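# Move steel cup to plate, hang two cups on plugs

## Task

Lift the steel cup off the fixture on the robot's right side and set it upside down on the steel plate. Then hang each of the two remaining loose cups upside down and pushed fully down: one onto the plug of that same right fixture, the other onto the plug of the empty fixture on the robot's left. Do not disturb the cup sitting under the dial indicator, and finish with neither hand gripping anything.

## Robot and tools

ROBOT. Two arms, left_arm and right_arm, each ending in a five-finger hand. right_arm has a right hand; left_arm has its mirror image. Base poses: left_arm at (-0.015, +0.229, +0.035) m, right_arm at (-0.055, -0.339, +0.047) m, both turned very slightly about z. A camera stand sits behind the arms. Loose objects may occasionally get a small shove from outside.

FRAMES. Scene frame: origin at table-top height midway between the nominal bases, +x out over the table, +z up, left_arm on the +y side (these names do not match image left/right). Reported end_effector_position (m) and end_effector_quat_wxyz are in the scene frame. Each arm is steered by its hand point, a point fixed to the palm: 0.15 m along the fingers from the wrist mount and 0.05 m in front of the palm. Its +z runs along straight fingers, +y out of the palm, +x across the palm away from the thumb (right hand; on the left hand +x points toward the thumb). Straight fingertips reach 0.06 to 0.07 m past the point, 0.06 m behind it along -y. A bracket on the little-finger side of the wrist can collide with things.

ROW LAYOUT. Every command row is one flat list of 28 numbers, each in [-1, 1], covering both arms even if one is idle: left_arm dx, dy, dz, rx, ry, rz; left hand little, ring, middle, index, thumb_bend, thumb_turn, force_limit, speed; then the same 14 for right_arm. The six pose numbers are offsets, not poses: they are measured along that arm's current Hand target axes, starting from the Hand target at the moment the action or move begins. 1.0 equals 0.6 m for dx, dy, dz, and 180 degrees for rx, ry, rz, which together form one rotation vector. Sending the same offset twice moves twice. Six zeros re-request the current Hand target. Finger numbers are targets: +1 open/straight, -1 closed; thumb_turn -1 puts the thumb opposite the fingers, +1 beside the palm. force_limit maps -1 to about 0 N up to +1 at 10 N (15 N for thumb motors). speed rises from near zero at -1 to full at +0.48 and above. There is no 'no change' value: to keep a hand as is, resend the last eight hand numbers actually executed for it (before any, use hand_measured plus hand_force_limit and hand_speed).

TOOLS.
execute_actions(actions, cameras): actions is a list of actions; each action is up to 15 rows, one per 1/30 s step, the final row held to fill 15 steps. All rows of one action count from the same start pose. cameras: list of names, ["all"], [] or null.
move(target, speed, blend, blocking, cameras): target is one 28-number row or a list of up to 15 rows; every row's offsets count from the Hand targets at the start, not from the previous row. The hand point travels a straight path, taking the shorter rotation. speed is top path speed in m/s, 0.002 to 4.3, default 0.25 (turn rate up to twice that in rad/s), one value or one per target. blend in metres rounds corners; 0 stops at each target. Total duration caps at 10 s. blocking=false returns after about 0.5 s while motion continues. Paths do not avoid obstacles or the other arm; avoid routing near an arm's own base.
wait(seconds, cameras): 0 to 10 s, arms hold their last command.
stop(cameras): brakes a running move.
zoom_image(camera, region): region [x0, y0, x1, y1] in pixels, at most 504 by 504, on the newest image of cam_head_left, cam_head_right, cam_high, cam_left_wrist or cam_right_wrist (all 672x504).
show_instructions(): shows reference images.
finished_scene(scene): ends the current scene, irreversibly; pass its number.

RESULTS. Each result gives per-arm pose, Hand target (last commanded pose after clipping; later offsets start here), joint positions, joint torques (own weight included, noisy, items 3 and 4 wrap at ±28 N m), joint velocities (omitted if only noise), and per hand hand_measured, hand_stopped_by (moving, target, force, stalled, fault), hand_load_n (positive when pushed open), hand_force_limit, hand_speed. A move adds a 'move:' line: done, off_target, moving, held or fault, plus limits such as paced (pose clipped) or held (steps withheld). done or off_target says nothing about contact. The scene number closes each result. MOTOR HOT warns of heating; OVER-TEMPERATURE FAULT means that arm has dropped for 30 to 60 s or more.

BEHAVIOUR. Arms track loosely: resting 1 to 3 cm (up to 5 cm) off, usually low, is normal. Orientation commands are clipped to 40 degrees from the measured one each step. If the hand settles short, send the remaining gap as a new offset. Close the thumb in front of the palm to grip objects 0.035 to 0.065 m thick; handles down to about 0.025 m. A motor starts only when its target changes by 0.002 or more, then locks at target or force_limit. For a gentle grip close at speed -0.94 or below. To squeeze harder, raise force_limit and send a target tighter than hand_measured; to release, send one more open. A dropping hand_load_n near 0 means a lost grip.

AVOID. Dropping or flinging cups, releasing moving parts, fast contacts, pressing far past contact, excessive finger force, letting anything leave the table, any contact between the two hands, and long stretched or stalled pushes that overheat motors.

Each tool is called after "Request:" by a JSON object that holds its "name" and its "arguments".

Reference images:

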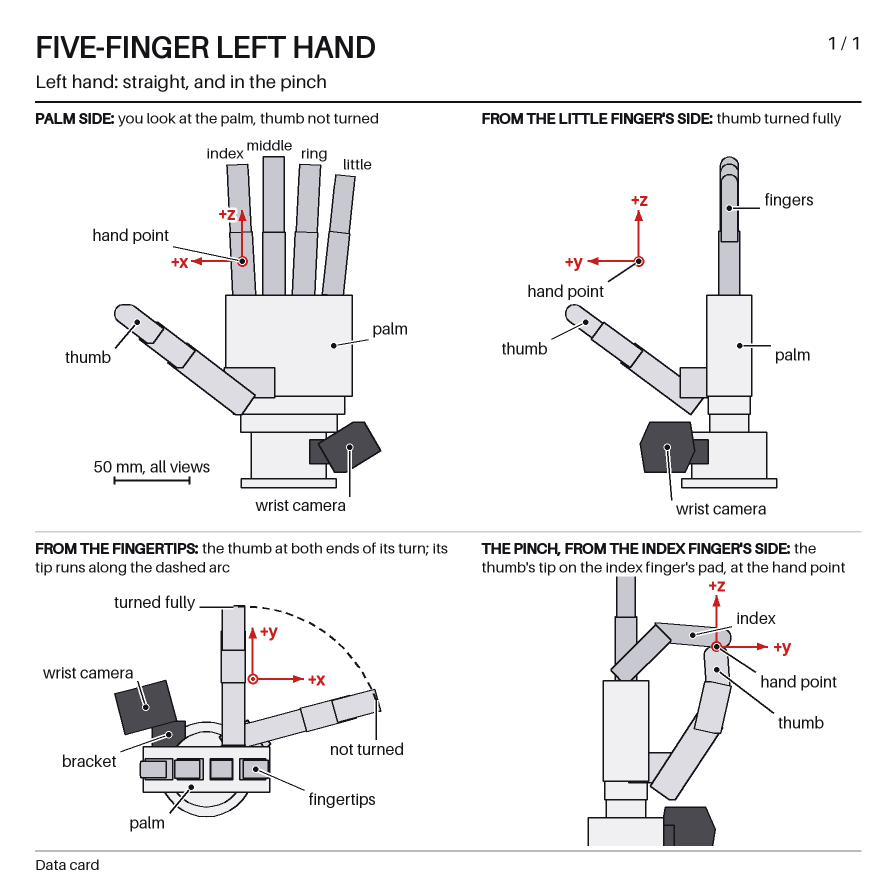

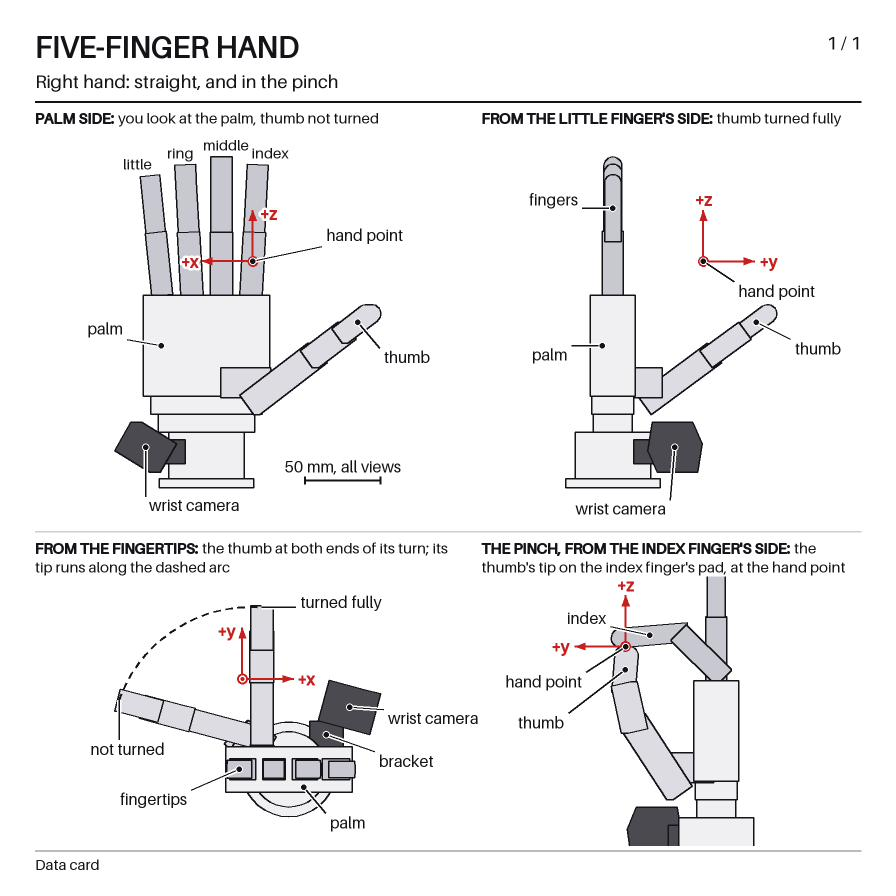

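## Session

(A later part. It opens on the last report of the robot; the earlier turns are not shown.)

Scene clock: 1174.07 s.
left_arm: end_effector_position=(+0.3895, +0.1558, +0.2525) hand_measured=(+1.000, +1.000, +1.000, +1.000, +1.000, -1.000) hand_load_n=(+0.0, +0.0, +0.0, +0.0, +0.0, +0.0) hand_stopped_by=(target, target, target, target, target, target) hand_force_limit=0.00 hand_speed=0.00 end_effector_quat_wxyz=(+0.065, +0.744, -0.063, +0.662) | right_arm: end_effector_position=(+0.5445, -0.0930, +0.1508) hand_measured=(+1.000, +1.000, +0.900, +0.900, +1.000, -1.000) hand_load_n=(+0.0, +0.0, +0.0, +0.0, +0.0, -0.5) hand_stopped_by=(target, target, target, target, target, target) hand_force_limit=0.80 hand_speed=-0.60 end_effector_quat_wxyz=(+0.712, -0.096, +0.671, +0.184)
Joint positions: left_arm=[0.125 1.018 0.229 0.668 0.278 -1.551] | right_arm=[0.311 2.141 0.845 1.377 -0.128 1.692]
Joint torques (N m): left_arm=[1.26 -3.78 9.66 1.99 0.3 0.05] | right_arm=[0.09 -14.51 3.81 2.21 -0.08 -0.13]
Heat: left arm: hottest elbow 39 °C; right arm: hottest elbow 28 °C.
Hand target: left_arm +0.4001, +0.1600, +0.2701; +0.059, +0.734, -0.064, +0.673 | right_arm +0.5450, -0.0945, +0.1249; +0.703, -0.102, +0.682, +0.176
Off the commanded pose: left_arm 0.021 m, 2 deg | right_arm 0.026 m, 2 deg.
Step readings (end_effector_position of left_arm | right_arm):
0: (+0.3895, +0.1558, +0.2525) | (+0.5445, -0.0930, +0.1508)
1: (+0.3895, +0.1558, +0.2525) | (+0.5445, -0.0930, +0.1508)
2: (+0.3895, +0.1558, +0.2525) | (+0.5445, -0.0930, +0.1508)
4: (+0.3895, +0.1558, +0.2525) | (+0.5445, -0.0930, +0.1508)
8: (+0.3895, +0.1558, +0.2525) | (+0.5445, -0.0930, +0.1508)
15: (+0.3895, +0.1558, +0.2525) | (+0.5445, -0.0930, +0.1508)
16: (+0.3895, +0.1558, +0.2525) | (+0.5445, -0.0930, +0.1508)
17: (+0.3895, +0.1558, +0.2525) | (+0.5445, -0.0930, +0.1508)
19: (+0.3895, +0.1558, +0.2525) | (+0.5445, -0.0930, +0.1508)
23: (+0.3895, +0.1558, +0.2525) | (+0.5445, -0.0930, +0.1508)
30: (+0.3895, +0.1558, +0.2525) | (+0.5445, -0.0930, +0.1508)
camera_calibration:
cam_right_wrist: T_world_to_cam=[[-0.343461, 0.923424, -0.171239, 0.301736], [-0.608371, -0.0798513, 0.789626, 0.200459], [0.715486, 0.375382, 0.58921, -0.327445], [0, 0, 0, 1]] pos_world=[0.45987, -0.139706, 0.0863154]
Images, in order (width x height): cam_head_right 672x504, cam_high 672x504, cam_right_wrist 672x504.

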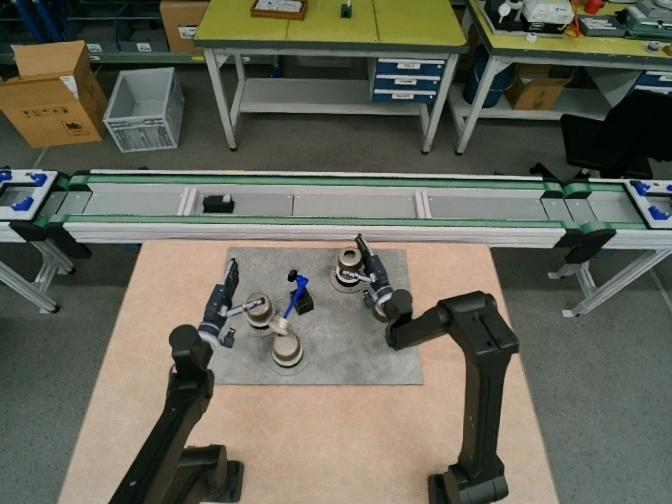

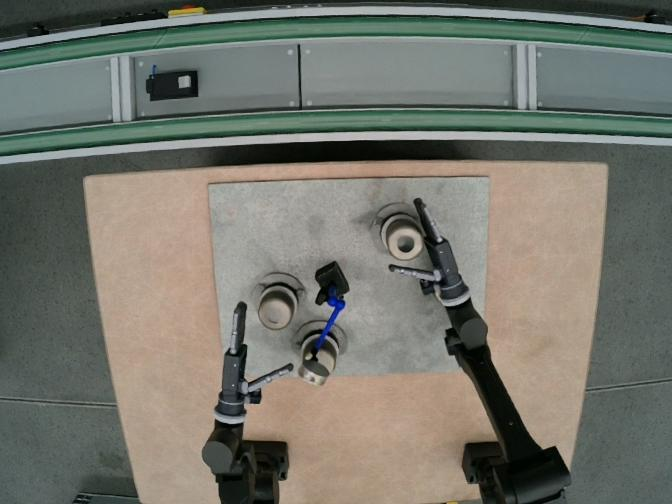

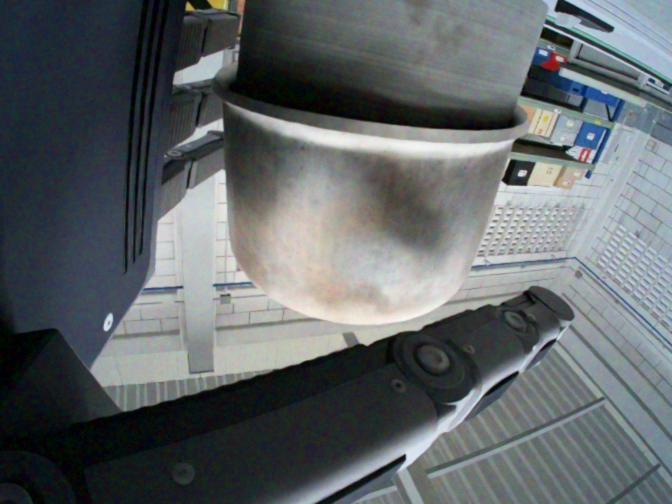

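Request:
{"name": "move", "arguments": {"target": [[0,0,0,0,0,0,1,1,1,1,1,-1,0,0,-0.0995,0.0097,0.0049,0,0,0,1,1,0.9,0.9,1,-1,0.8,-0.6],[0,0,0,0,0,0,1,1,1,1,1,-1,0,0,-0.116,0.0113,-0.2277,0,0,0,1,1,0.9,0.9,1,-1,0.8,-0.6],[0,0,0,0,0,0,1,1,1,1,1,-1,0,0,-0.282,0.0275,-0.2195,0,0,0,1,1,1,1,1,-1,0.8,-0.6]], "speed": [0.06,0.12,0.2], "blend": [0.02,0.02,0]}}

Request:
{"name": "move", "arguments": {"target": [[0,0,0,0,0,0,1,1,1,1,1,-1,0,0,0,0,0,0,0,-0.5,1,1,1,1,1,-1,0.8,-0.6],[0,0,0,0,0,0,1,1,1,1,1,-1,0,0,0,0,0,0,0,-1,1,1,1,1,1,-1,0.8,-0.6]], "speed": 0.4, "cameras": ["cam_right_wrist","cam_head_right","cam_high"]}}

Request:
{"name": "zoom_image", "arguments": {"camera": "cam_head_right", "region": [300, 210, 430, 330]}}

Request:
{"name": "zoom_image", "arguments": {"camera": "cam_high", "region": [350, 180, 480, 300]}}

Scene clock: 1186.20 s.
left_arm: end_effector_position=(+0.3895, +0.1558, +0.2525) hand_measured=(+1.000, +1.000, +1.000, +1.000, +1.000, -1.000) hand_load_n=(+0.0, +0.0, +0.0, -0.5, +0.0, +0.0) hand_stopped_by=(target, target, target, target, target, target) hand_force_limit=0.00 hand_speed=0.00 end_effector_quat_wxyz=(+0.065, +0.744, -0.063, +0.662) | right_arm: end_effector_position=(+0.4074, -0.1460, +0.2868) hand_measured=(+1.000, +1.000, +1.000, +1.000, +1.000, -1.000) hand_load_n=(+0.5, +0.0, +0.0, +0.0, +0.0, -0.5) hand_stopped_by=(target, target, target, target, target, target) hand_force_limit=0.80 hand_speed=-0.60 end_effector_quat_wxyz=(+0.703, -0.101, +0.681, +0.181)
Joint positions: left_arm=[0.125 1.018 0.229 0.668 0.278 -1.551] | right_arm=[0.259 1.445 0.421 1.077 -0.186 1.685]
Joint torques (N m): left_arm=[1.79 -3.6 9.61 1.87 0.25 0.01] | right_arm=[-0.38 -9.76 6.87 1.31 -0.06 -0.03]
Heat: left arm: hottest elbow 39 °C; right arm: hottest elbow 28 °C.
Hand target: left_arm +0.4001, +0.1600, +0.2701; +0.059, +0.734, -0.064, +0.673 | right_arm +0.4157, -0.1483, +0.2881; +0.703, -0.102, +0.682, +0.176
Off the commanded pose: left_arm 0.021 m, 2 deg | right_arm 0.009 m, 1 deg.
move: off_target (left_arm)

Scene clock: 1191.73 s.
left_arm: end_effector_position=(+0.3895, +0.1558, +0.2525) hand_measured=(+1.000, +1.000, +1.000, +1.000, +1.000, -1.000) hand_load_n=(+0.0, +0.0, +0.0, +0.0, +0.0, -0.5) hand_stopped_by=(target, target, target, target, target, target) hand_force_limit=0.00 hand_speed=0.00 end_effector_quat_wxyz=(+0.065, +0.744, -0.063, +0.662) | right_arm: end_effector_position=(+0.4087, -0.1559, +0.2761) hand_measured=(+1.000, +1.000, +1.000, +1.000, +1.000, -1.000) hand_load_n=(+0.0, +0.0, +0.0, +0.0, +0.0, +0.5) hand_stopped_by=(target, target, target, target, target, target) hand_force_limit=0.80 hand_speed=-0.60 end_effector_quat_wxyz=(-0.173, +0.693, +0.099, +0.693)
Joint positions: left_arm=[0.125 1.018 0.229 0.668 0.278 -1.551] | right_arm=[0.602 1.183 0.483 0.719 0.17 -1.471]
Joint torques (N m): left_arm=[1.96 -3.9 9.57 1.83 0.31 0.04] | right_arm=[1.2 -6.89 9.13 2.74 0.06 -0.11]
Heat: left arm: hottest elbow 39 °C; right arm: hottest elbow 29 °C.
Hand target: left_arm +0.4001, +0.1600, +0.2701; +0.059, +0.734, -0.064, +0.673 | right_arm +0.4156, -0.1481, +0.2882; -0.176, +0.682, +0.102, +0.703
Off the commanded pose: left_arm 0.021 m, 2 deg | right_arm 0.016 m, 2 deg.
move: off_target (left_arm, right_arm)
camera_calibration:
cam_right_wrist: T_world_to_cam=[[0.390426, -0.902463, 0.18201, -0.347467], [-0.40981, -0.347397, -0.843428, 0.341874], [0.824392, 0.254707, -0.505472, -0.0416058], [0, 0, 0, 1]] pos_world=[0.310064, -0.184213, 0.330558]
Images, in order (width x height): cam_head_right 672x504, cam_high 672x504, cam_right_wrist 672x504.

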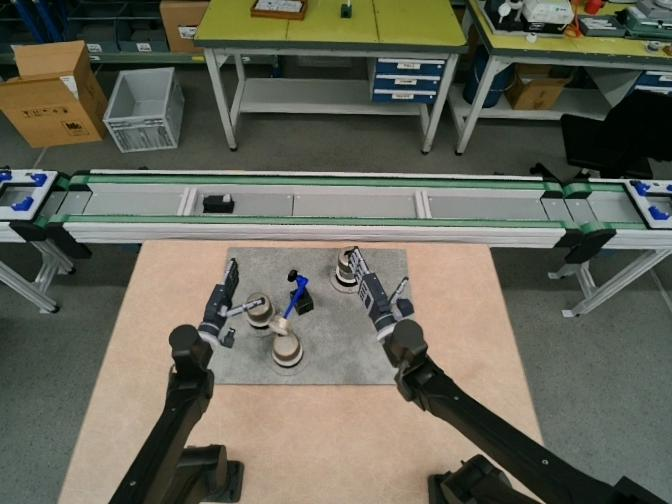

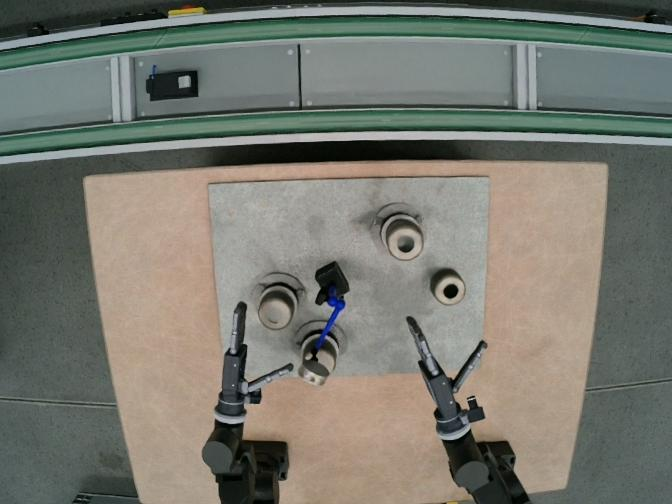

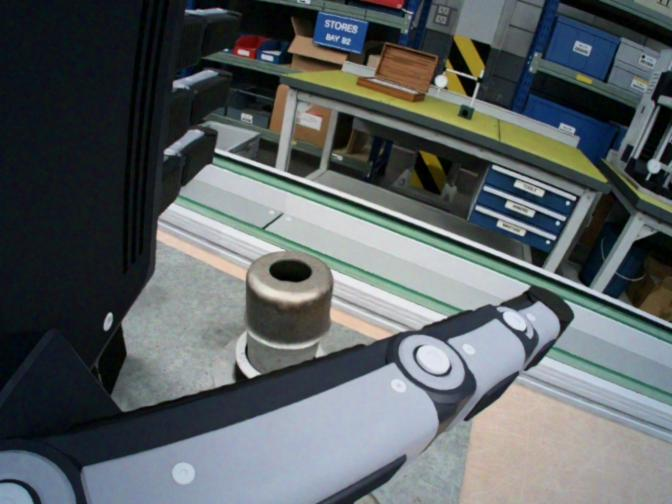

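Scaled by 3.877 from the camera's 672x504 image, which has a finer 960x720 frame.

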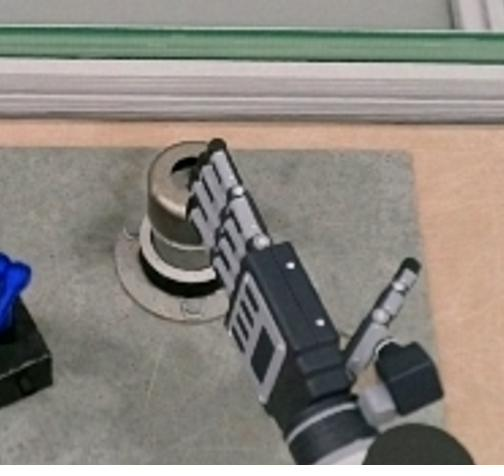

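Scaled by 3.877 from the camera's 672x504 image, which has a finer 960x720 frame.

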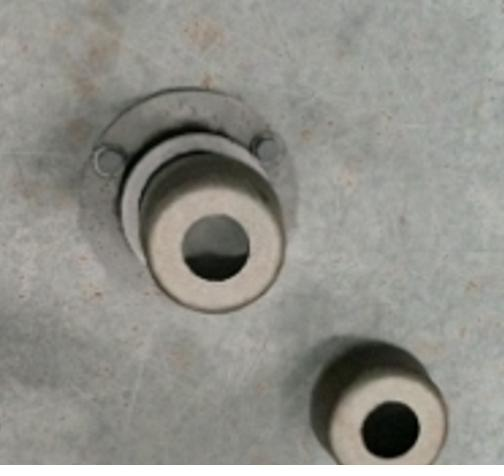

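Request:
{"name": "move", "arguments": {"target": [0,0,0,0,0,0,1,1,1,1,1,-1,0,0,-0.0913,0.0137,0.240,-0.0043,-0.0267,-0.0307,1,1,1,1,1,-1,0.8,-0.6], "speed": 0.15, "cameras": ["cam_right_wrist","cam_head_right","cam_high"]}}

Scene clock: 1198.53 s.
left_arm: end_effector_position=(+0.3895, +0.1558, +0.2525) hand_measured=(+1.000, +1.000, +1.000, +1.000, +1.000, -1.000) hand_load_n=(+0.0, +0.0, +0.0, +0.0, +0.0, -0.5) hand_stopped_by=(target, target, target, target, target, target) hand_force_limit=0.00 hand_speed=0.00 end_effector_quat_wxyz=(+0.065, +0.744, -0.063, +0.662) | right_arm: end_effector_position=(+0.5363, -0.0970, +0.2280) hand_measured=(+1.000, +1.000, +1.000, +1.000, +1.000, -1.000) hand_load_n=(+0.0, +0.0, +0.0, +0.0, +0.0, +0.5) hand_stopped_by=(target, target, target, target, target, target) hand_force_limit=0.80 hand_speed=-0.60 end_effector_quat_wxyz=(-0.136, +0.714, +0.138, +0.673)
Joint positions: left_arm=[0.125 1.018 0.229 0.668 0.278 -1.551] | right_arm=[0.568 1.633 0.823 0.752 0.133 -1.555]
Joint torques (N m): left_arm=[1.44 -3.78 9.78 1.99 0.29 0.06] | right_arm=[-0.32 -14.33 9.89 1.78 -0.05 -0.15]
Heat: left arm: hottest elbow 39 °C; right arm: hottest elbow 31 °C.
Hand target: left_arm +0.4001, +0.1600, +0.2701; +0.059, +0.734, -0.064, +0.673 | right_arm +0.5522, -0.0949, +0.2402; -0.133, +0.706, +0.137, +0.682
Off the commanded pose: left_arm 0.021 m, 2 deg | right_arm 0.020 m, 1 deg.
move: off_target (left_arm, right_arm)
camera_calibration:
cam_right_wrist: T_world_to_cam=[[0.402498, -0.874089, 0.271961, -0.359617], [-0.436098, -0.444299, -0.78257, 0.364874], [0.804868, 0.196382, -0.560019, -0.168966], [0, 0, 0, 1]] pos_world=[0.439861, -0.119042, 0.288717]
Images, in order (width x height): cam_head_right 672x504, cam_high 672x504, cam_right_wrist 672x504.

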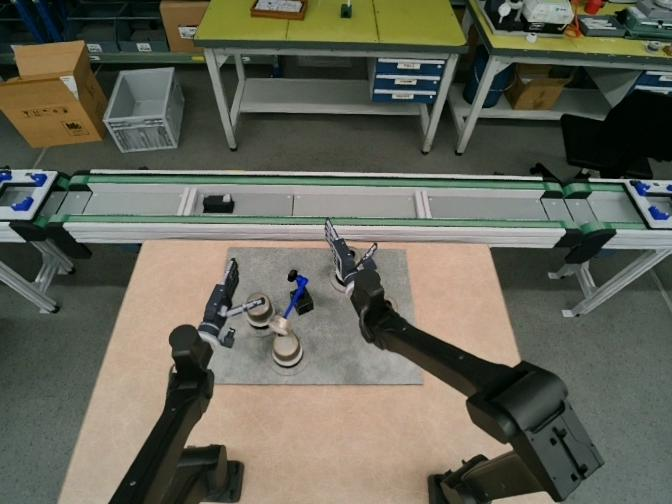

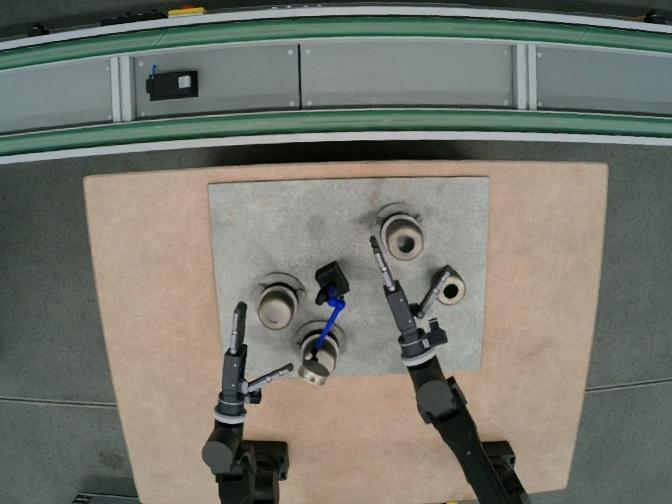

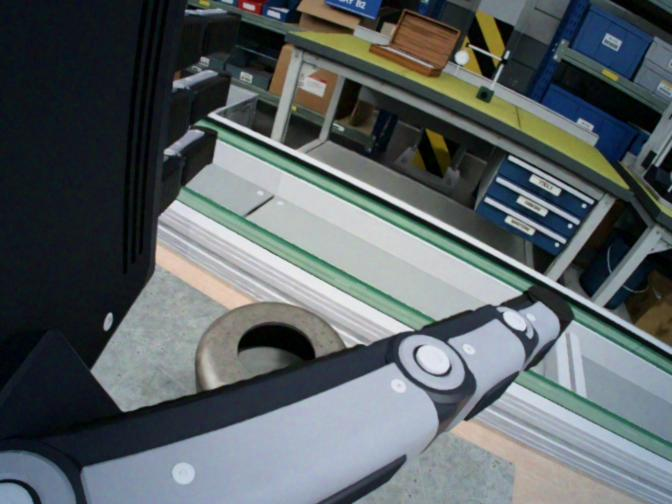

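Request:
{"name": "move", "arguments": {"target": [0,0,0,0,0,0,1,1,1,1,1,-1,0,0,-0.1999,-0.001,0.0037,0,0,0,1,1,1,1,1,-1,0.8,-0.6], "speed": 0.1, "cameras": ["cam_right_wrist","cam_head_right","cam_high"]}}

Request:
{"name": "zoom_image", "arguments": {"camera": "cam_high", "region": [350, 180, 480, 300]}}

Scene clock: 1205.03 s.
left_arm: end_effector_position=(+0.3895, +0.1558, +0.2525) hand_measured=(+1.000, +1.000, +1.000, +1.000, +1.000, -1.000) hand_load_n=(+0.0, +0.0, +0.0, +0.0, +0.0, +0.0) hand_stopped_by=(target, target, target, target, target, target) hand_force_limit=0.00 hand_speed=0.00 end_effector_quat_wxyz=(+0.065, +0.744, -0.063, +0.662) | right_arm: end_effector_position=(+0.5481, -0.0903, +0.1238) hand_measured=(+1.000, +1.000, +1.000, +1.000, +1.000, -1.000) hand_load_n=(+0.0, +0.0, +0.0, +0.0, +0.0, +0.5) hand_stopped_by=(target, target, target, target, target, target) hand_force_limit=0.80 hand_speed=-0.60 end_effector_quat_wxyz=(-0.137, +0.709, +0.137, +0.678)
Joint positions: left_arm=[0.125 1.018 0.229 0.668 0.278 -1.551] | right_arm=[0.568 1.93 0.823 1.065 0.133 -1.556]
Joint torques (N m): left_arm=[1.32 -3.55 9.65 2.07 0.31 0.06] | right_arm=[-0.21 -16.32 4.88 2.78 0.02 -0.14]
Heat: left arm: hottest elbow 39 °C; right arm: hottest elbow 31 °C.
Hand target: left_arm +0.4001, +0.1600, +0.2701; +0.059, +0.734, -0.064, +0.673 | right_arm +0.5502, -0.0949, +0.1201; -0.133, +0.706, +0.137, +0.682
Off the commanded pose: left_arm 0.021 m, 2 deg | right_arm 0.006 m, 1 deg.
move: off_target (left_arm)
camera_calibration:
cam_right_wrist: T_world_to_cam=[[0.398845, -0.876055, 0.271017, -0.328171], [-0.425593, -0.438622, -0.791506, 0.287302], [0.812276, 0.200345, -0.547785, -0.243266], [0, 0, 0, 1]] pos_world=[0.450763, -0.112742, 0.183083]
Images, in order (width x height): cam_head_right 672x504, cam_high 672x504, cam_right_wrist 672x504.

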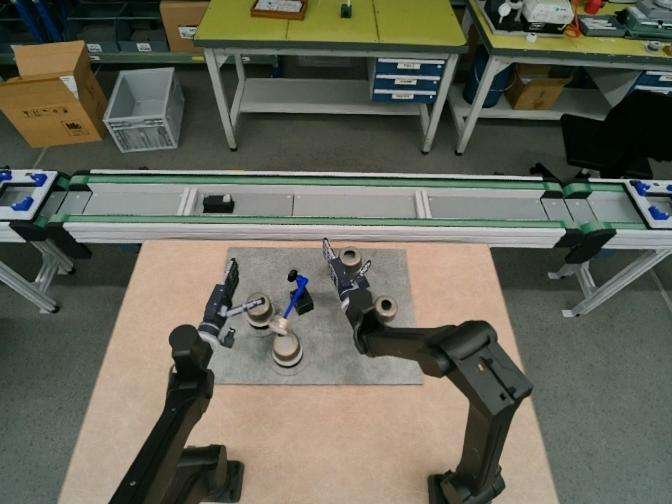

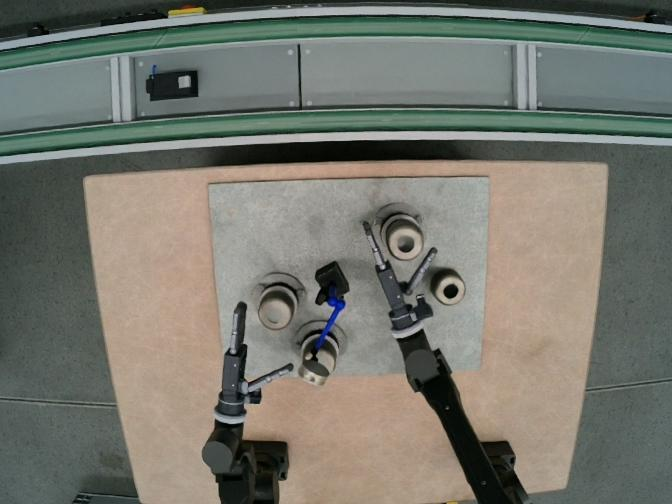

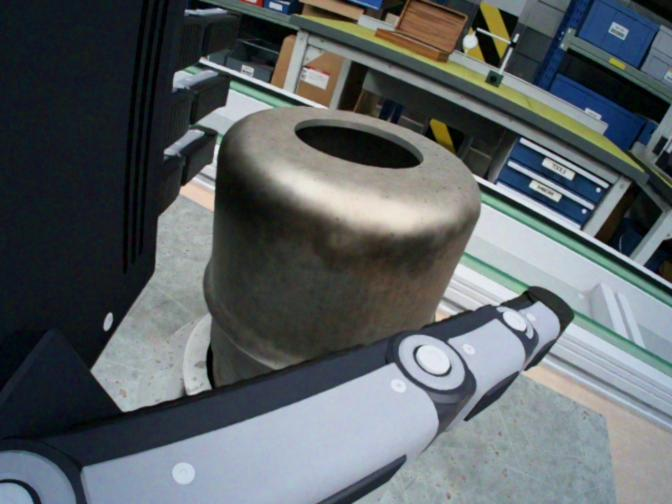

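Scaled by 3.877 from the camera's 672x504 image, which has a finer 960x720 frame.

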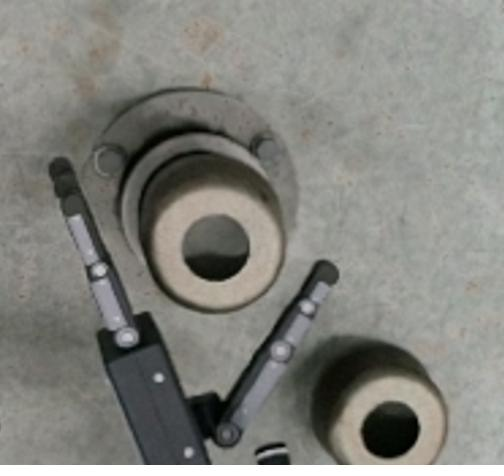

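Request:
{"name": "execute_actions", "arguments": {"actions": [[[0,0,0,0,0,0,1,1,1,1,1,-1,0,0,0,0,0,0,0,0,1,1,0,0,0.2,-1,0.0,-0.8]],[[0,0,0,0,0,0,1,1,1,1,1,-1,0,0,0,0,0,0,0,0,1,1,0,0,0.2,-1,0.0,-0.8]],[[0,0,0,0,0,0,1,1,1,1,1,-1,0,0,0,0,0,0,0,0,1,1,0,0,0.2,-1,0.0,-0.8]],[[0,0,0,0,0,0,1,1,1,1,1,-1,0,0,0,0,0,0,0,0,1,1,0,0,0.2,-1,0.0,-0.8]],[[0,0,0,0,0,0,1,1,1,1,1,-1,0,0,0,0,0,0,0,0,1,1,0,0,0.2,-1,0.0,-0.8]]], "cameras": ["cam_right_wrist","cam_head_right"]}}

Scene clock: 1209.93 s.
left_arm: end_effector_position=(+0.3895, +0.1558, +0.2525) hand_measured=(+1.000, +1.000, +1.000, +1.000, +1.000, -1.000) hand_load_n=(-0.5, +0.0, +0.0, +0.0, +0.5, -0.5) hand_stopped_by=(target, target, target, target, target, target) hand_force_limit=0.00 hand_speed=0.00 end_effector_quat_wxyz=(+0.065, +0.744, -0.063, +0.662) | right_arm: end_effector_position=(+0.5480, -0.0897, +0.1238) hand_measured=(+1.000, +1.000, +0.374, +0.374, +0.682, -1.000) hand_load_n=(+0.0, +0.0, +5.0, +5.5, +9.0, +3.0) hand_stopped_by=(target, target, force, force, force, target) hand_force_limit=0.00 hand_speed=-0.80 end_effector_quat_wxyz=(-0.138, +0.709, +0.138, +0.678)
Joint positions: left_arm=[0.125 1.018 0.229 0.668 0.278 -1.551] | right_arm=[0.568 1.93 0.823 1.065 0.13 -1.556]
Joint torques (N m): left_arm=[1.9 -3.9 9.52 1.95 0.27 0.08] | right_arm=[-0.03 -16.32 4.88 2.77 0.11 -0.14]
Heat: left arm: hottest elbow 39 °C; right arm: hottest elbow 31 °C.
Hand target: left_arm +0.4001, +0.1600, +0.2701; +0.059, +0.734, -0.064, +0.673 | right_arm +0.5502, -0.0949, +0.1201; -0.133, +0.706, +0.137, +0.682
Off the commanded pose: left_arm 0.021 m, 2 deg | right_arm 0.007 m, 1 deg.
Step readings (end_effector_position of left_arm | right_arm):
0: (+0.3895, +0.1558, +0.2525) | (+0.5481, -0.0903, +0.1238)
1: (+0.3895, +0.1558, +0.2525) | (+0.5481, -0.0903, +0.1238)
2: (+0.3895, +0.1558, +0.2525) | (+0.5481, -0.0903, +0.1238)
4: (+0.3895, +0.1558, +0.2525) | (+0.5481, -0.0903, +0.1238)
8: (+0.3895, +0.1558, +0.2525) | (+0.5481, -0.0903, +0.1238)
15: (+0.3895, +0.1558, +0.2525) | (+0.5481, -0.0903, +0.1238)
16: (+0.3895, +0.1558, +0.2525) | (+0.5481, -0.0903, +0.1238)
17: (+0.3895, +0.1558, +0.2525) | (+0.5481, -0.0903, +0.1238)
19: (+0.3895, +0.1558, +0.2525) | (+0.5481, -0.0903, +0.1238)
23: (+0.3895, +0.1558, +0.2525) | (+0.5481, -0.0903, +0.1238)
30: (+0.3895, +0.1558, +0.2525) | (+0.5481, -0.0903, +0.1238)
31: (+0.3895, +0.1558, +0.2525) | (+0.5481, -0.0903, +0.1238)
32: (+0.3895, +0.1558, +0.2525) | (+0.5481, -0.0903, +0.1238)
34: (+0.3895, +0.1558, +0.2525) | (+0.5481, -0.0903, +0.1238)
38: (+0.3895, +0.1558, +0.2525) | (+0.5480, -0.0897, +0.1238)
45: (+0.3895, +0.1558, +0.2525) | (+0.5480, -0.0897, +0.1238)
46: (+0.3895, +0.1558, +0.2525) | (+0.5480, -0.0897, +0.1238)
47: (+0.3895, +0.1558, +0.2525) | (+0.5480, -0.0897, +0.1238)
49: (+0.3895, +0.1558, +0.2525) | (+0.5480, -0.0897, +0.1238)
53: (+0.3895, +0.1558, +0.2525) | (+0.5480, -0.0897, +0.1238)
60: (+0.3895, +0.1558, +0.2525) | (+0.5480, -0.0897, +0.1238)
61: (+0.3895, +0.1558, +0.2525) | (+0.5480, -0.0897, +0.1238)
62: (+0.3895, +0.1558, +0.2525) | (+0.5480, -0.0897, +0.1238)
64: (+0.3895, +0.1558, +0.2525) | (+0.5480, -0.0897, +0.1238)
68: (+0.3895, +0.1558, +0.2525) | (+0.5480, -0.0897, +0.1238)
75: (+0.3895, +0.1558, +0.2525) | (+0.5480, -0.0897, +0.1238)
camera_calibration:
cam_right_wrist: T_world_to_cam=[[0.401173, -0.874922, 0.271242, -0.328877], [-0.424295, -0.439923, -0.79148, 0.286696], [0.811809, 0.202434, -0.547711, -0.242895], [0, 0, 0, 1]] pos_world=[0.450765, -0.112447, 0.183083]
Images, in order (width x height): cam_head_right 672x504, cam_right_wrist 672x504.

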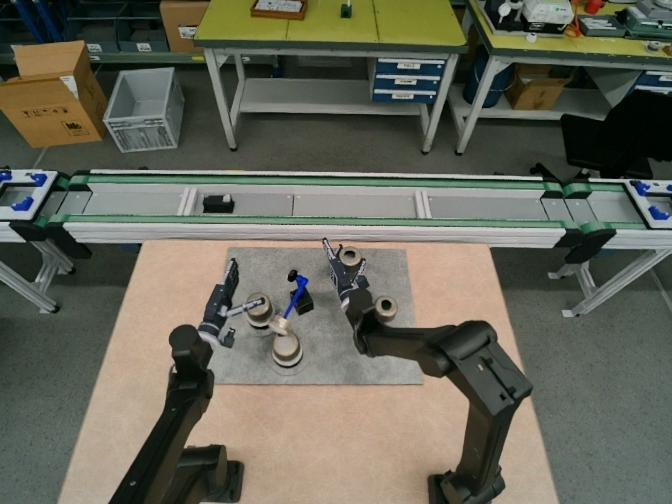

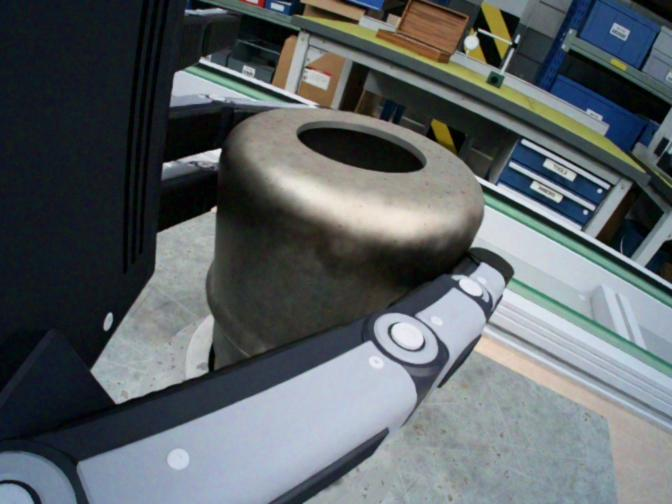

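Request:
{"name": "move", "arguments": {"target": [[0,0,0,0,0,0,1,1,1,1,1,-1,0,0,-0.025,0,0,0.03,0,0,1,1,0,0,0.2,-1,0.0,-0.8],[0,0,0,0,0,0,1,1,1,1,1,-1,0,0,-0.035,0,0,-0.03,0,0,1,1,0,0,0.2,-1,0.0,-0.8],[0,0,0,0,0,0,1,1,1,1,1,-1,0,0,-0.045,0,0,0.03,0,0,1,1,0,0,0.2,-1,0.0,-0.8],[0,0,0,0,0,0,1,1,1,1,1,-1,0,0,-0.055,0,0,0,0,0,1,1,0,0,0.2,-1,0.0,-0.8]], "speed": 0.1, "cameras": ["cam_right_wrist","cam_head_right"]}}

Scene clock: 1216.77 s.
left_arm: end_effector_position=(+0.3895, +0.1558, +0.2525) hand_measured=(+1.000, +1.000, +1.000, +1.000, +1.000, -1.000) hand_load_n=(+0.0, +0.0, +0.0, +0.0, +0.0, +0.0) hand_stopped_by=(target, target, target, target, target, target) hand_force_limit=0.00 hand_speed=0.00 end_effector_quat_wxyz=(+0.065, +0.744, -0.063, +0.662) | right_arm: end_effector_position=(+0.5508, -0.0928, +0.1108) hand_measured=(+1.000, +1.000, +0.374, +0.374, +0.682, -1.000) hand_load_n=(+0.0, +0.0, +1.5, +5.5, +6.0, -0.5) hand_stopped_by=(target, target, force, force, force, target) hand_force_limit=0.00 hand_speed=-0.80 end_effector_quat_wxyz=(-0.140, +0.694, +0.137, +0.692)
Joint positions: left_arm=[0.125 1.018 0.229 0.668 0.278 -1.551] | right_arm=[0.559 1.997 0.825 1.17 0.12 -1.566]
Joint torques (N m): left_arm=[0.97 -4.13 9.54 2 0.25 0.09] | right_arm=[0.62 -14.45 4.52 2.1 0.47 -0.04]
Heat: left arm: hottest elbow 39 °C; right arm: hottest elbow 30 °C.
Hand target: left_arm +0.4001, +0.1600, +0.2701; +0.059, +0.734, -0.064, +0.673 | right_arm +0.5491, -0.0953, +0.0870; -0.133, +0.706, +0.137, +0.682
Off the commanded pose: left_arm 0.021 m, 2 deg | right_arm 0.024 m, 2 deg.
move: off_target (left_arm, right_arm)
camera_calibration:
cam_right_wrist: T_world_to_cam=[[0.392032, -0.877414, 0.276506, -0.325052], [-0.392274, -0.431306, -0.812463, 0.261779], [0.832125, 0.210045, -0.513273, -0.265889], [0, 0, 0, 1]] pos_world=[0.451372, -0.116449, 0.166091]
Images, in order (width x height): cam_head_right 672x504, cam_right_wrist 672x504.

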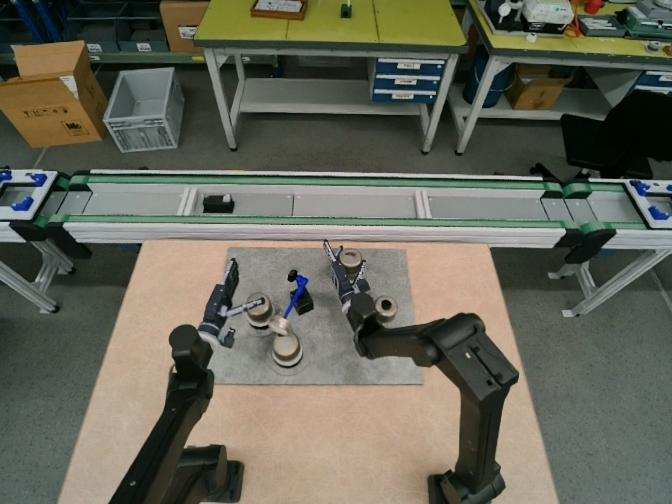

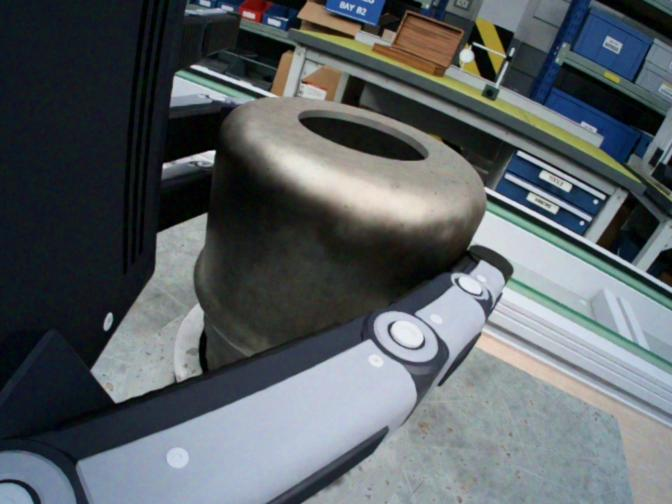

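Request:
{"name": "wait", "arguments": {"seconds": 0.1, "cameras": ["cam_head_right","cam_high","cam_right_wrist"]}}

Request:
{"name": "zoom_image", "arguments": {"camera": "cam_high", "region": [350, 180, 480, 300]}}

Request:
{"name": "zoom_image", "arguments": {"camera": "cam_head_right", "region": [300, 210, 430, 330]}}

Scene clock: 1218.80 s.
left_arm: end_effector_position=(+0.3895, +0.1558, +0.2525) hand_measured=(+1.000, +1.000, +1.000, +1.000, +1.000, -1.000) hand_load_n=(+0.0, +0.0, +0.0, +0.0, +0.0, +0.0) hand_stopped_by=(target, target, target, target, target, target) hand_force_limit=0.00 hand_speed=0.00 end_effector_quat_wxyz=(+0.065, +0.744, -0.063, +0.662) | right_arm: end_effector_position=(+0.5508, -0.0928, +0.1108) hand_measured=(+1.000, +1.000, +0.374, +0.374, +0.682, -1.000) hand_load_n=(+0.0, +0.0, +1.5, +5.5, +6.0, +0.0) hand_stopped_by=(target, target, force, force, force, target) hand_force_limit=0.00 hand_speed=-0.80 end_effector_quat_wxyz=(-0.140, +0.694, +0.137, +0.692)
Joint positions: left_arm=[0.125 1.018 0.229 0.668 0.278 -1.551] | right_arm=[0.559 1.997 0.825 1.17 0.12 -1.566]
Joint torques (N m): left_arm=[0.5 -3.19 9.73 2.07 0.3 0.03] | right_arm=[0.73 -14.45 4.49 2.14 0.46 -0.06]
Heat: left arm: hottest elbow 39 °C; right arm: hottest elbow 30 °C.
Hand target: left_arm +0.4001, +0.1600, +0.2701; +0.059, +0.734, -0.064, +0.673 | right_arm +0.5491, -0.0953, +0.0870; -0.133, +0.706, +0.137, +0.682
Off the commanded pose: left_arm 0.021 m, 2 deg | right_arm 0.024 m, 2 deg.
wait: 0.10 s; at rest from the start
camera_calibration:
cam_right_wrist: T_world_to_cam=[[0.392032, -0.877414, 0.276506, -0.325052], [-0.392274, -0.431306, -0.812463, 0.261779], [0.832125, 0.210045, -0.513273, -0.265889], [0, 0, 0, 1]] pos_world=[0.451372, -0.116449, 0.166091]
Images, in order (width x height): cam_head_right 672x504, cam_high 672x504, cam_right_wrist 672x504.

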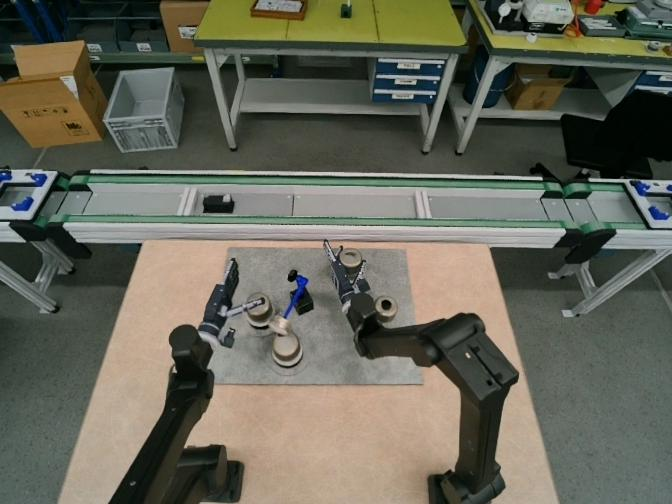

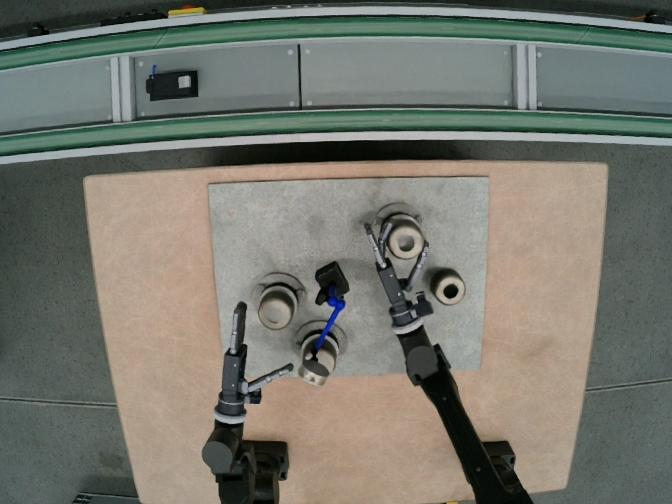

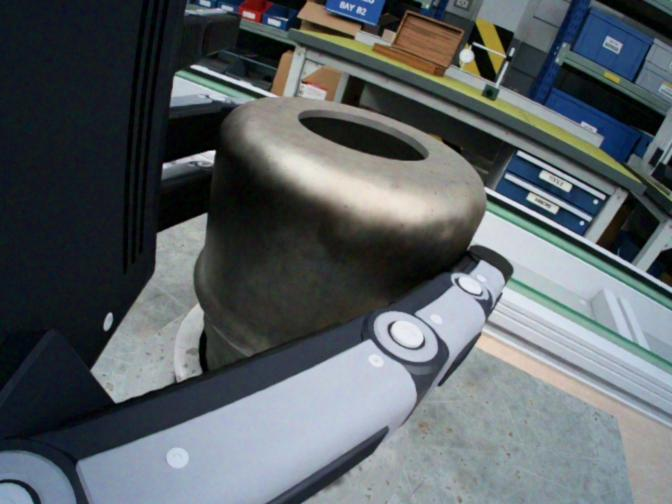

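Scaled by 3.877 from the camera's 672x504 image, which has a finer 960x720 frame.

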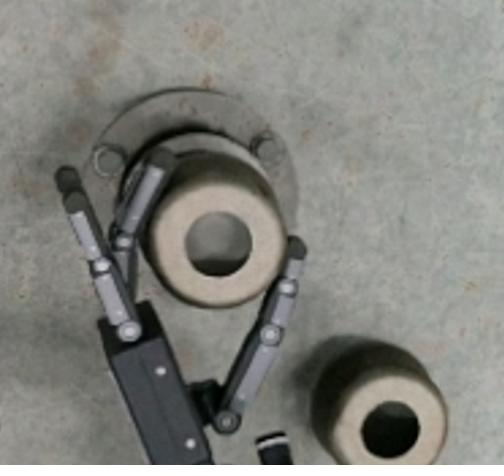

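Scaled by 3.877 from the camera's 672x504 image, which has a finer 960x720 frame.

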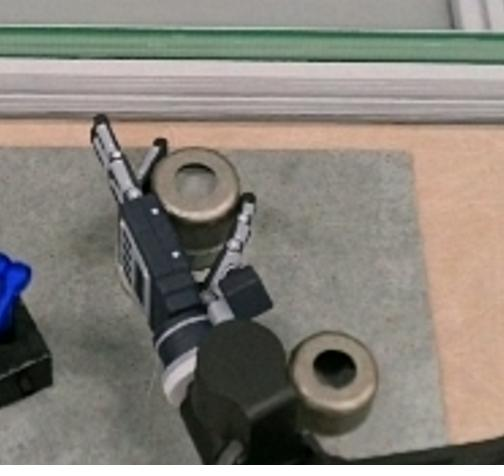

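Request:
{"name": "move", "arguments": {"target": [[0,0,0,0,0,0,1,1,1,1,1,-1,0,0,0.06,0.002,0,0.04,0,0,1,1,0,0,0.2,-1,0.0,-0.8],[0,0,0,0,0,0,1,1,1,1,1,-1,0,0,0.06,0.002,0,-0.04,0,0,1,1,0,0,0.2,-1,0.0,-0.8],[0,0,0,0,0,0,1,1,1,1,1,-1,0,0,0.0,0.002,0,0.04,0,0,1,1,0,0,0.2,-1,0.0,-0.8],[0,0,0,0,0,0,1,1,1,1,1,-1,0,0,-0.02,0.002,0,-0.04,0,0,1,1,0,0,0.2,-1,0.0,-0.8],[0,0,0,0,0,0,1,1,1,1,1,-1,0,0,-0.03,0.002,0,0,0,0,1,1,0,0,0.2,-1,0.0,-0.8]], "speed": 0.15, "cameras": ["cam_right_wrist","cam_head_right","cam_high"]}}

Request:
{"name": "zoom_image", "arguments": {"camera": "cam_high", "region": [350, 180, 480, 300]}}

Request:
{"name": "zoom_image", "arguments": {"camera": "cam_head_right", "region": [300, 210, 430, 330]}}

Scene clock: 1228.67 s.
left_arm: end_effector_position=(+0.3895, +0.1558, +0.2525) hand_measured=(+1.000, +1.000, +1.000, +1.000, +1.000, -1.000) hand_load_n=(+0.0, +0.0, +0.0, +0.5, +0.0, +0.0) hand_stopped_by=(target, target, target, target, target, target) hand_force_limit=0.00 hand_speed=0.00 end_effector_quat_wxyz=(+0.065, +0.744, -0.063, +0.662) | right_arm: end_effector_position=(+0.5532, -0.0903, +0.0975) hand_measured=(+1.000, +1.000, +0.374, +0.374, +0.682, -1.000) hand_load_n=(+0.0, +0.0, +0.0, +3.5, +4.5, -0.5) hand_stopped_by=(target, target, force, force, force, target) hand_force_limit=0.00 hand_speed=-0.80 end_effector_quat_wxyz=(-0.139, +0.691, +0.131, +0.697)
Joint positions: left_arm=[0.125 1.018 0.229 0.668 0.278 -1.551] | right_arm=[0.565 2.047 0.842 1.214 0.135 -1.562]
Joint torques (N m): left_arm=[1.73 -4.42 9.8 1.91 0.32 0.08] | right_arm=[-0.03 -14.74 3.47 2.09 -0.15 -0.09]
Heat: left arm: hottest elbow 39 °C; right arm: hottest elbow 30 °C.
Hand target: left_arm +0.4001, +0.1600, +0.2701; +0.059, +0.734, -0.064, +0.673 | right_arm +0.5490, -0.0964, +0.0692; -0.133, +0.706, +0.137, +0.682
Off the commanded pose: left_arm 0.021 m, 2 deg | right_arm 0.030 m, 3 deg.
move: off_target (left_arm, right_arm)
camera_calibration:
cam_right_wrist: T_world_to_cam=[[0.381337, -0.883624, 0.271646, -0.314225], [-0.389433, -0.420056, -0.819692, 0.253196], [0.838406, 0.206791, -0.504295, -0.279863], [0, 0, 0, 1]] pos_world=[0.453067, -0.113427, 0.151767]
Images, in order (width x height): cam_head_right 672x504, cam_high 672x504, cam_right_wrist 672x504.

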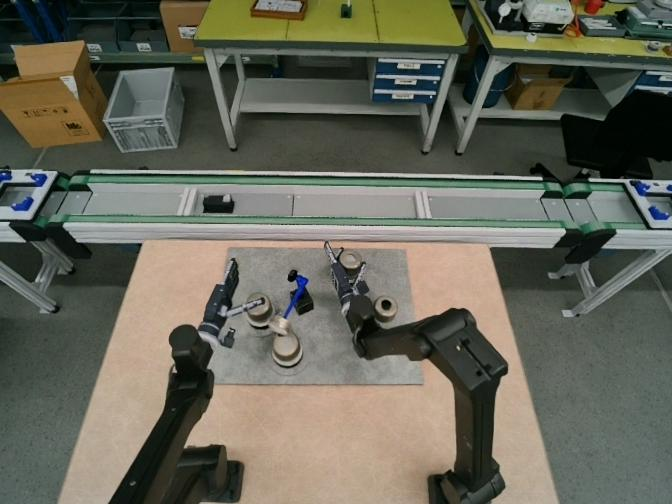

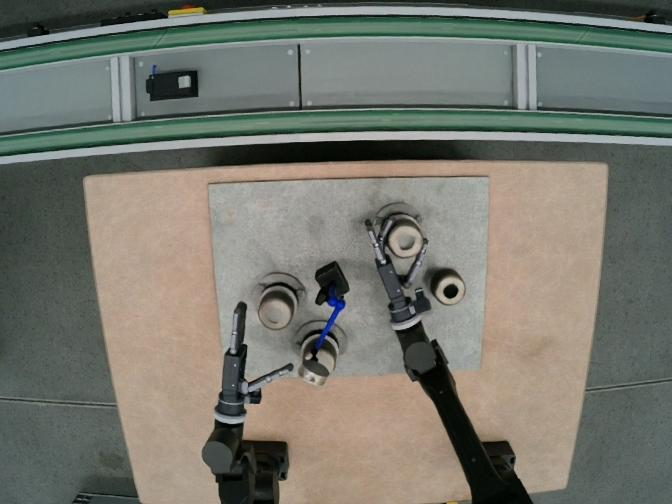

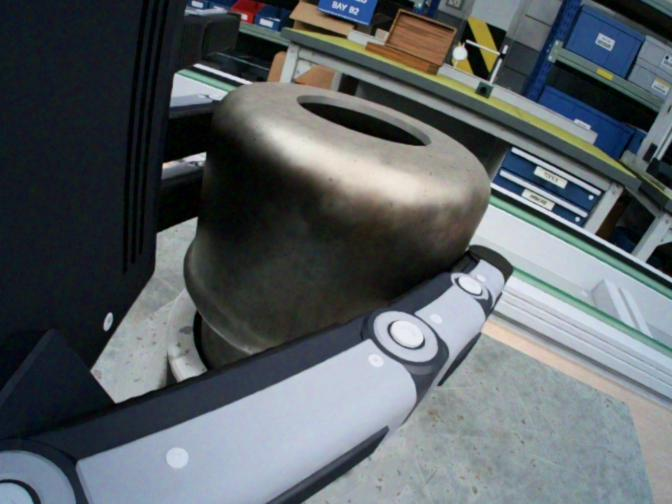

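Scaled by 3.877 from the camera's 672x504 image, which has a finer 960x720 frame.

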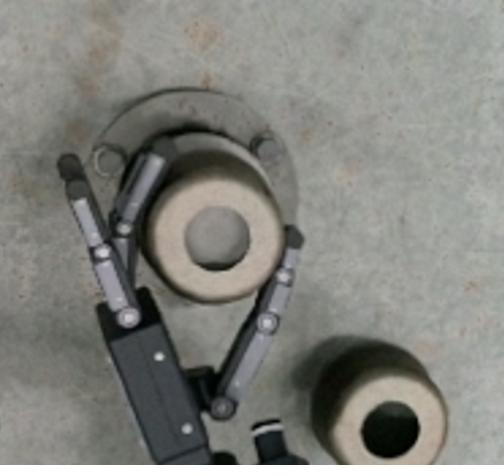

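Scaled by 3.877 from the camera's 672x504 image, which has a finer 960x720 frame.

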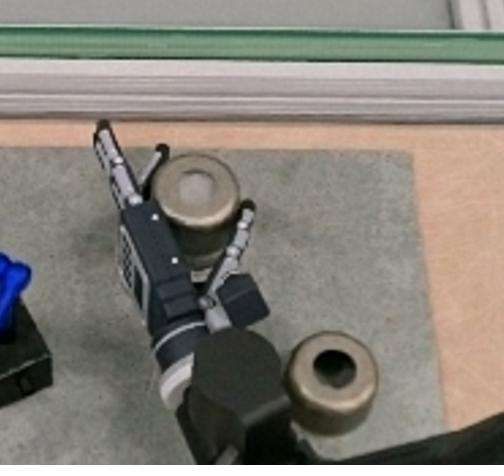

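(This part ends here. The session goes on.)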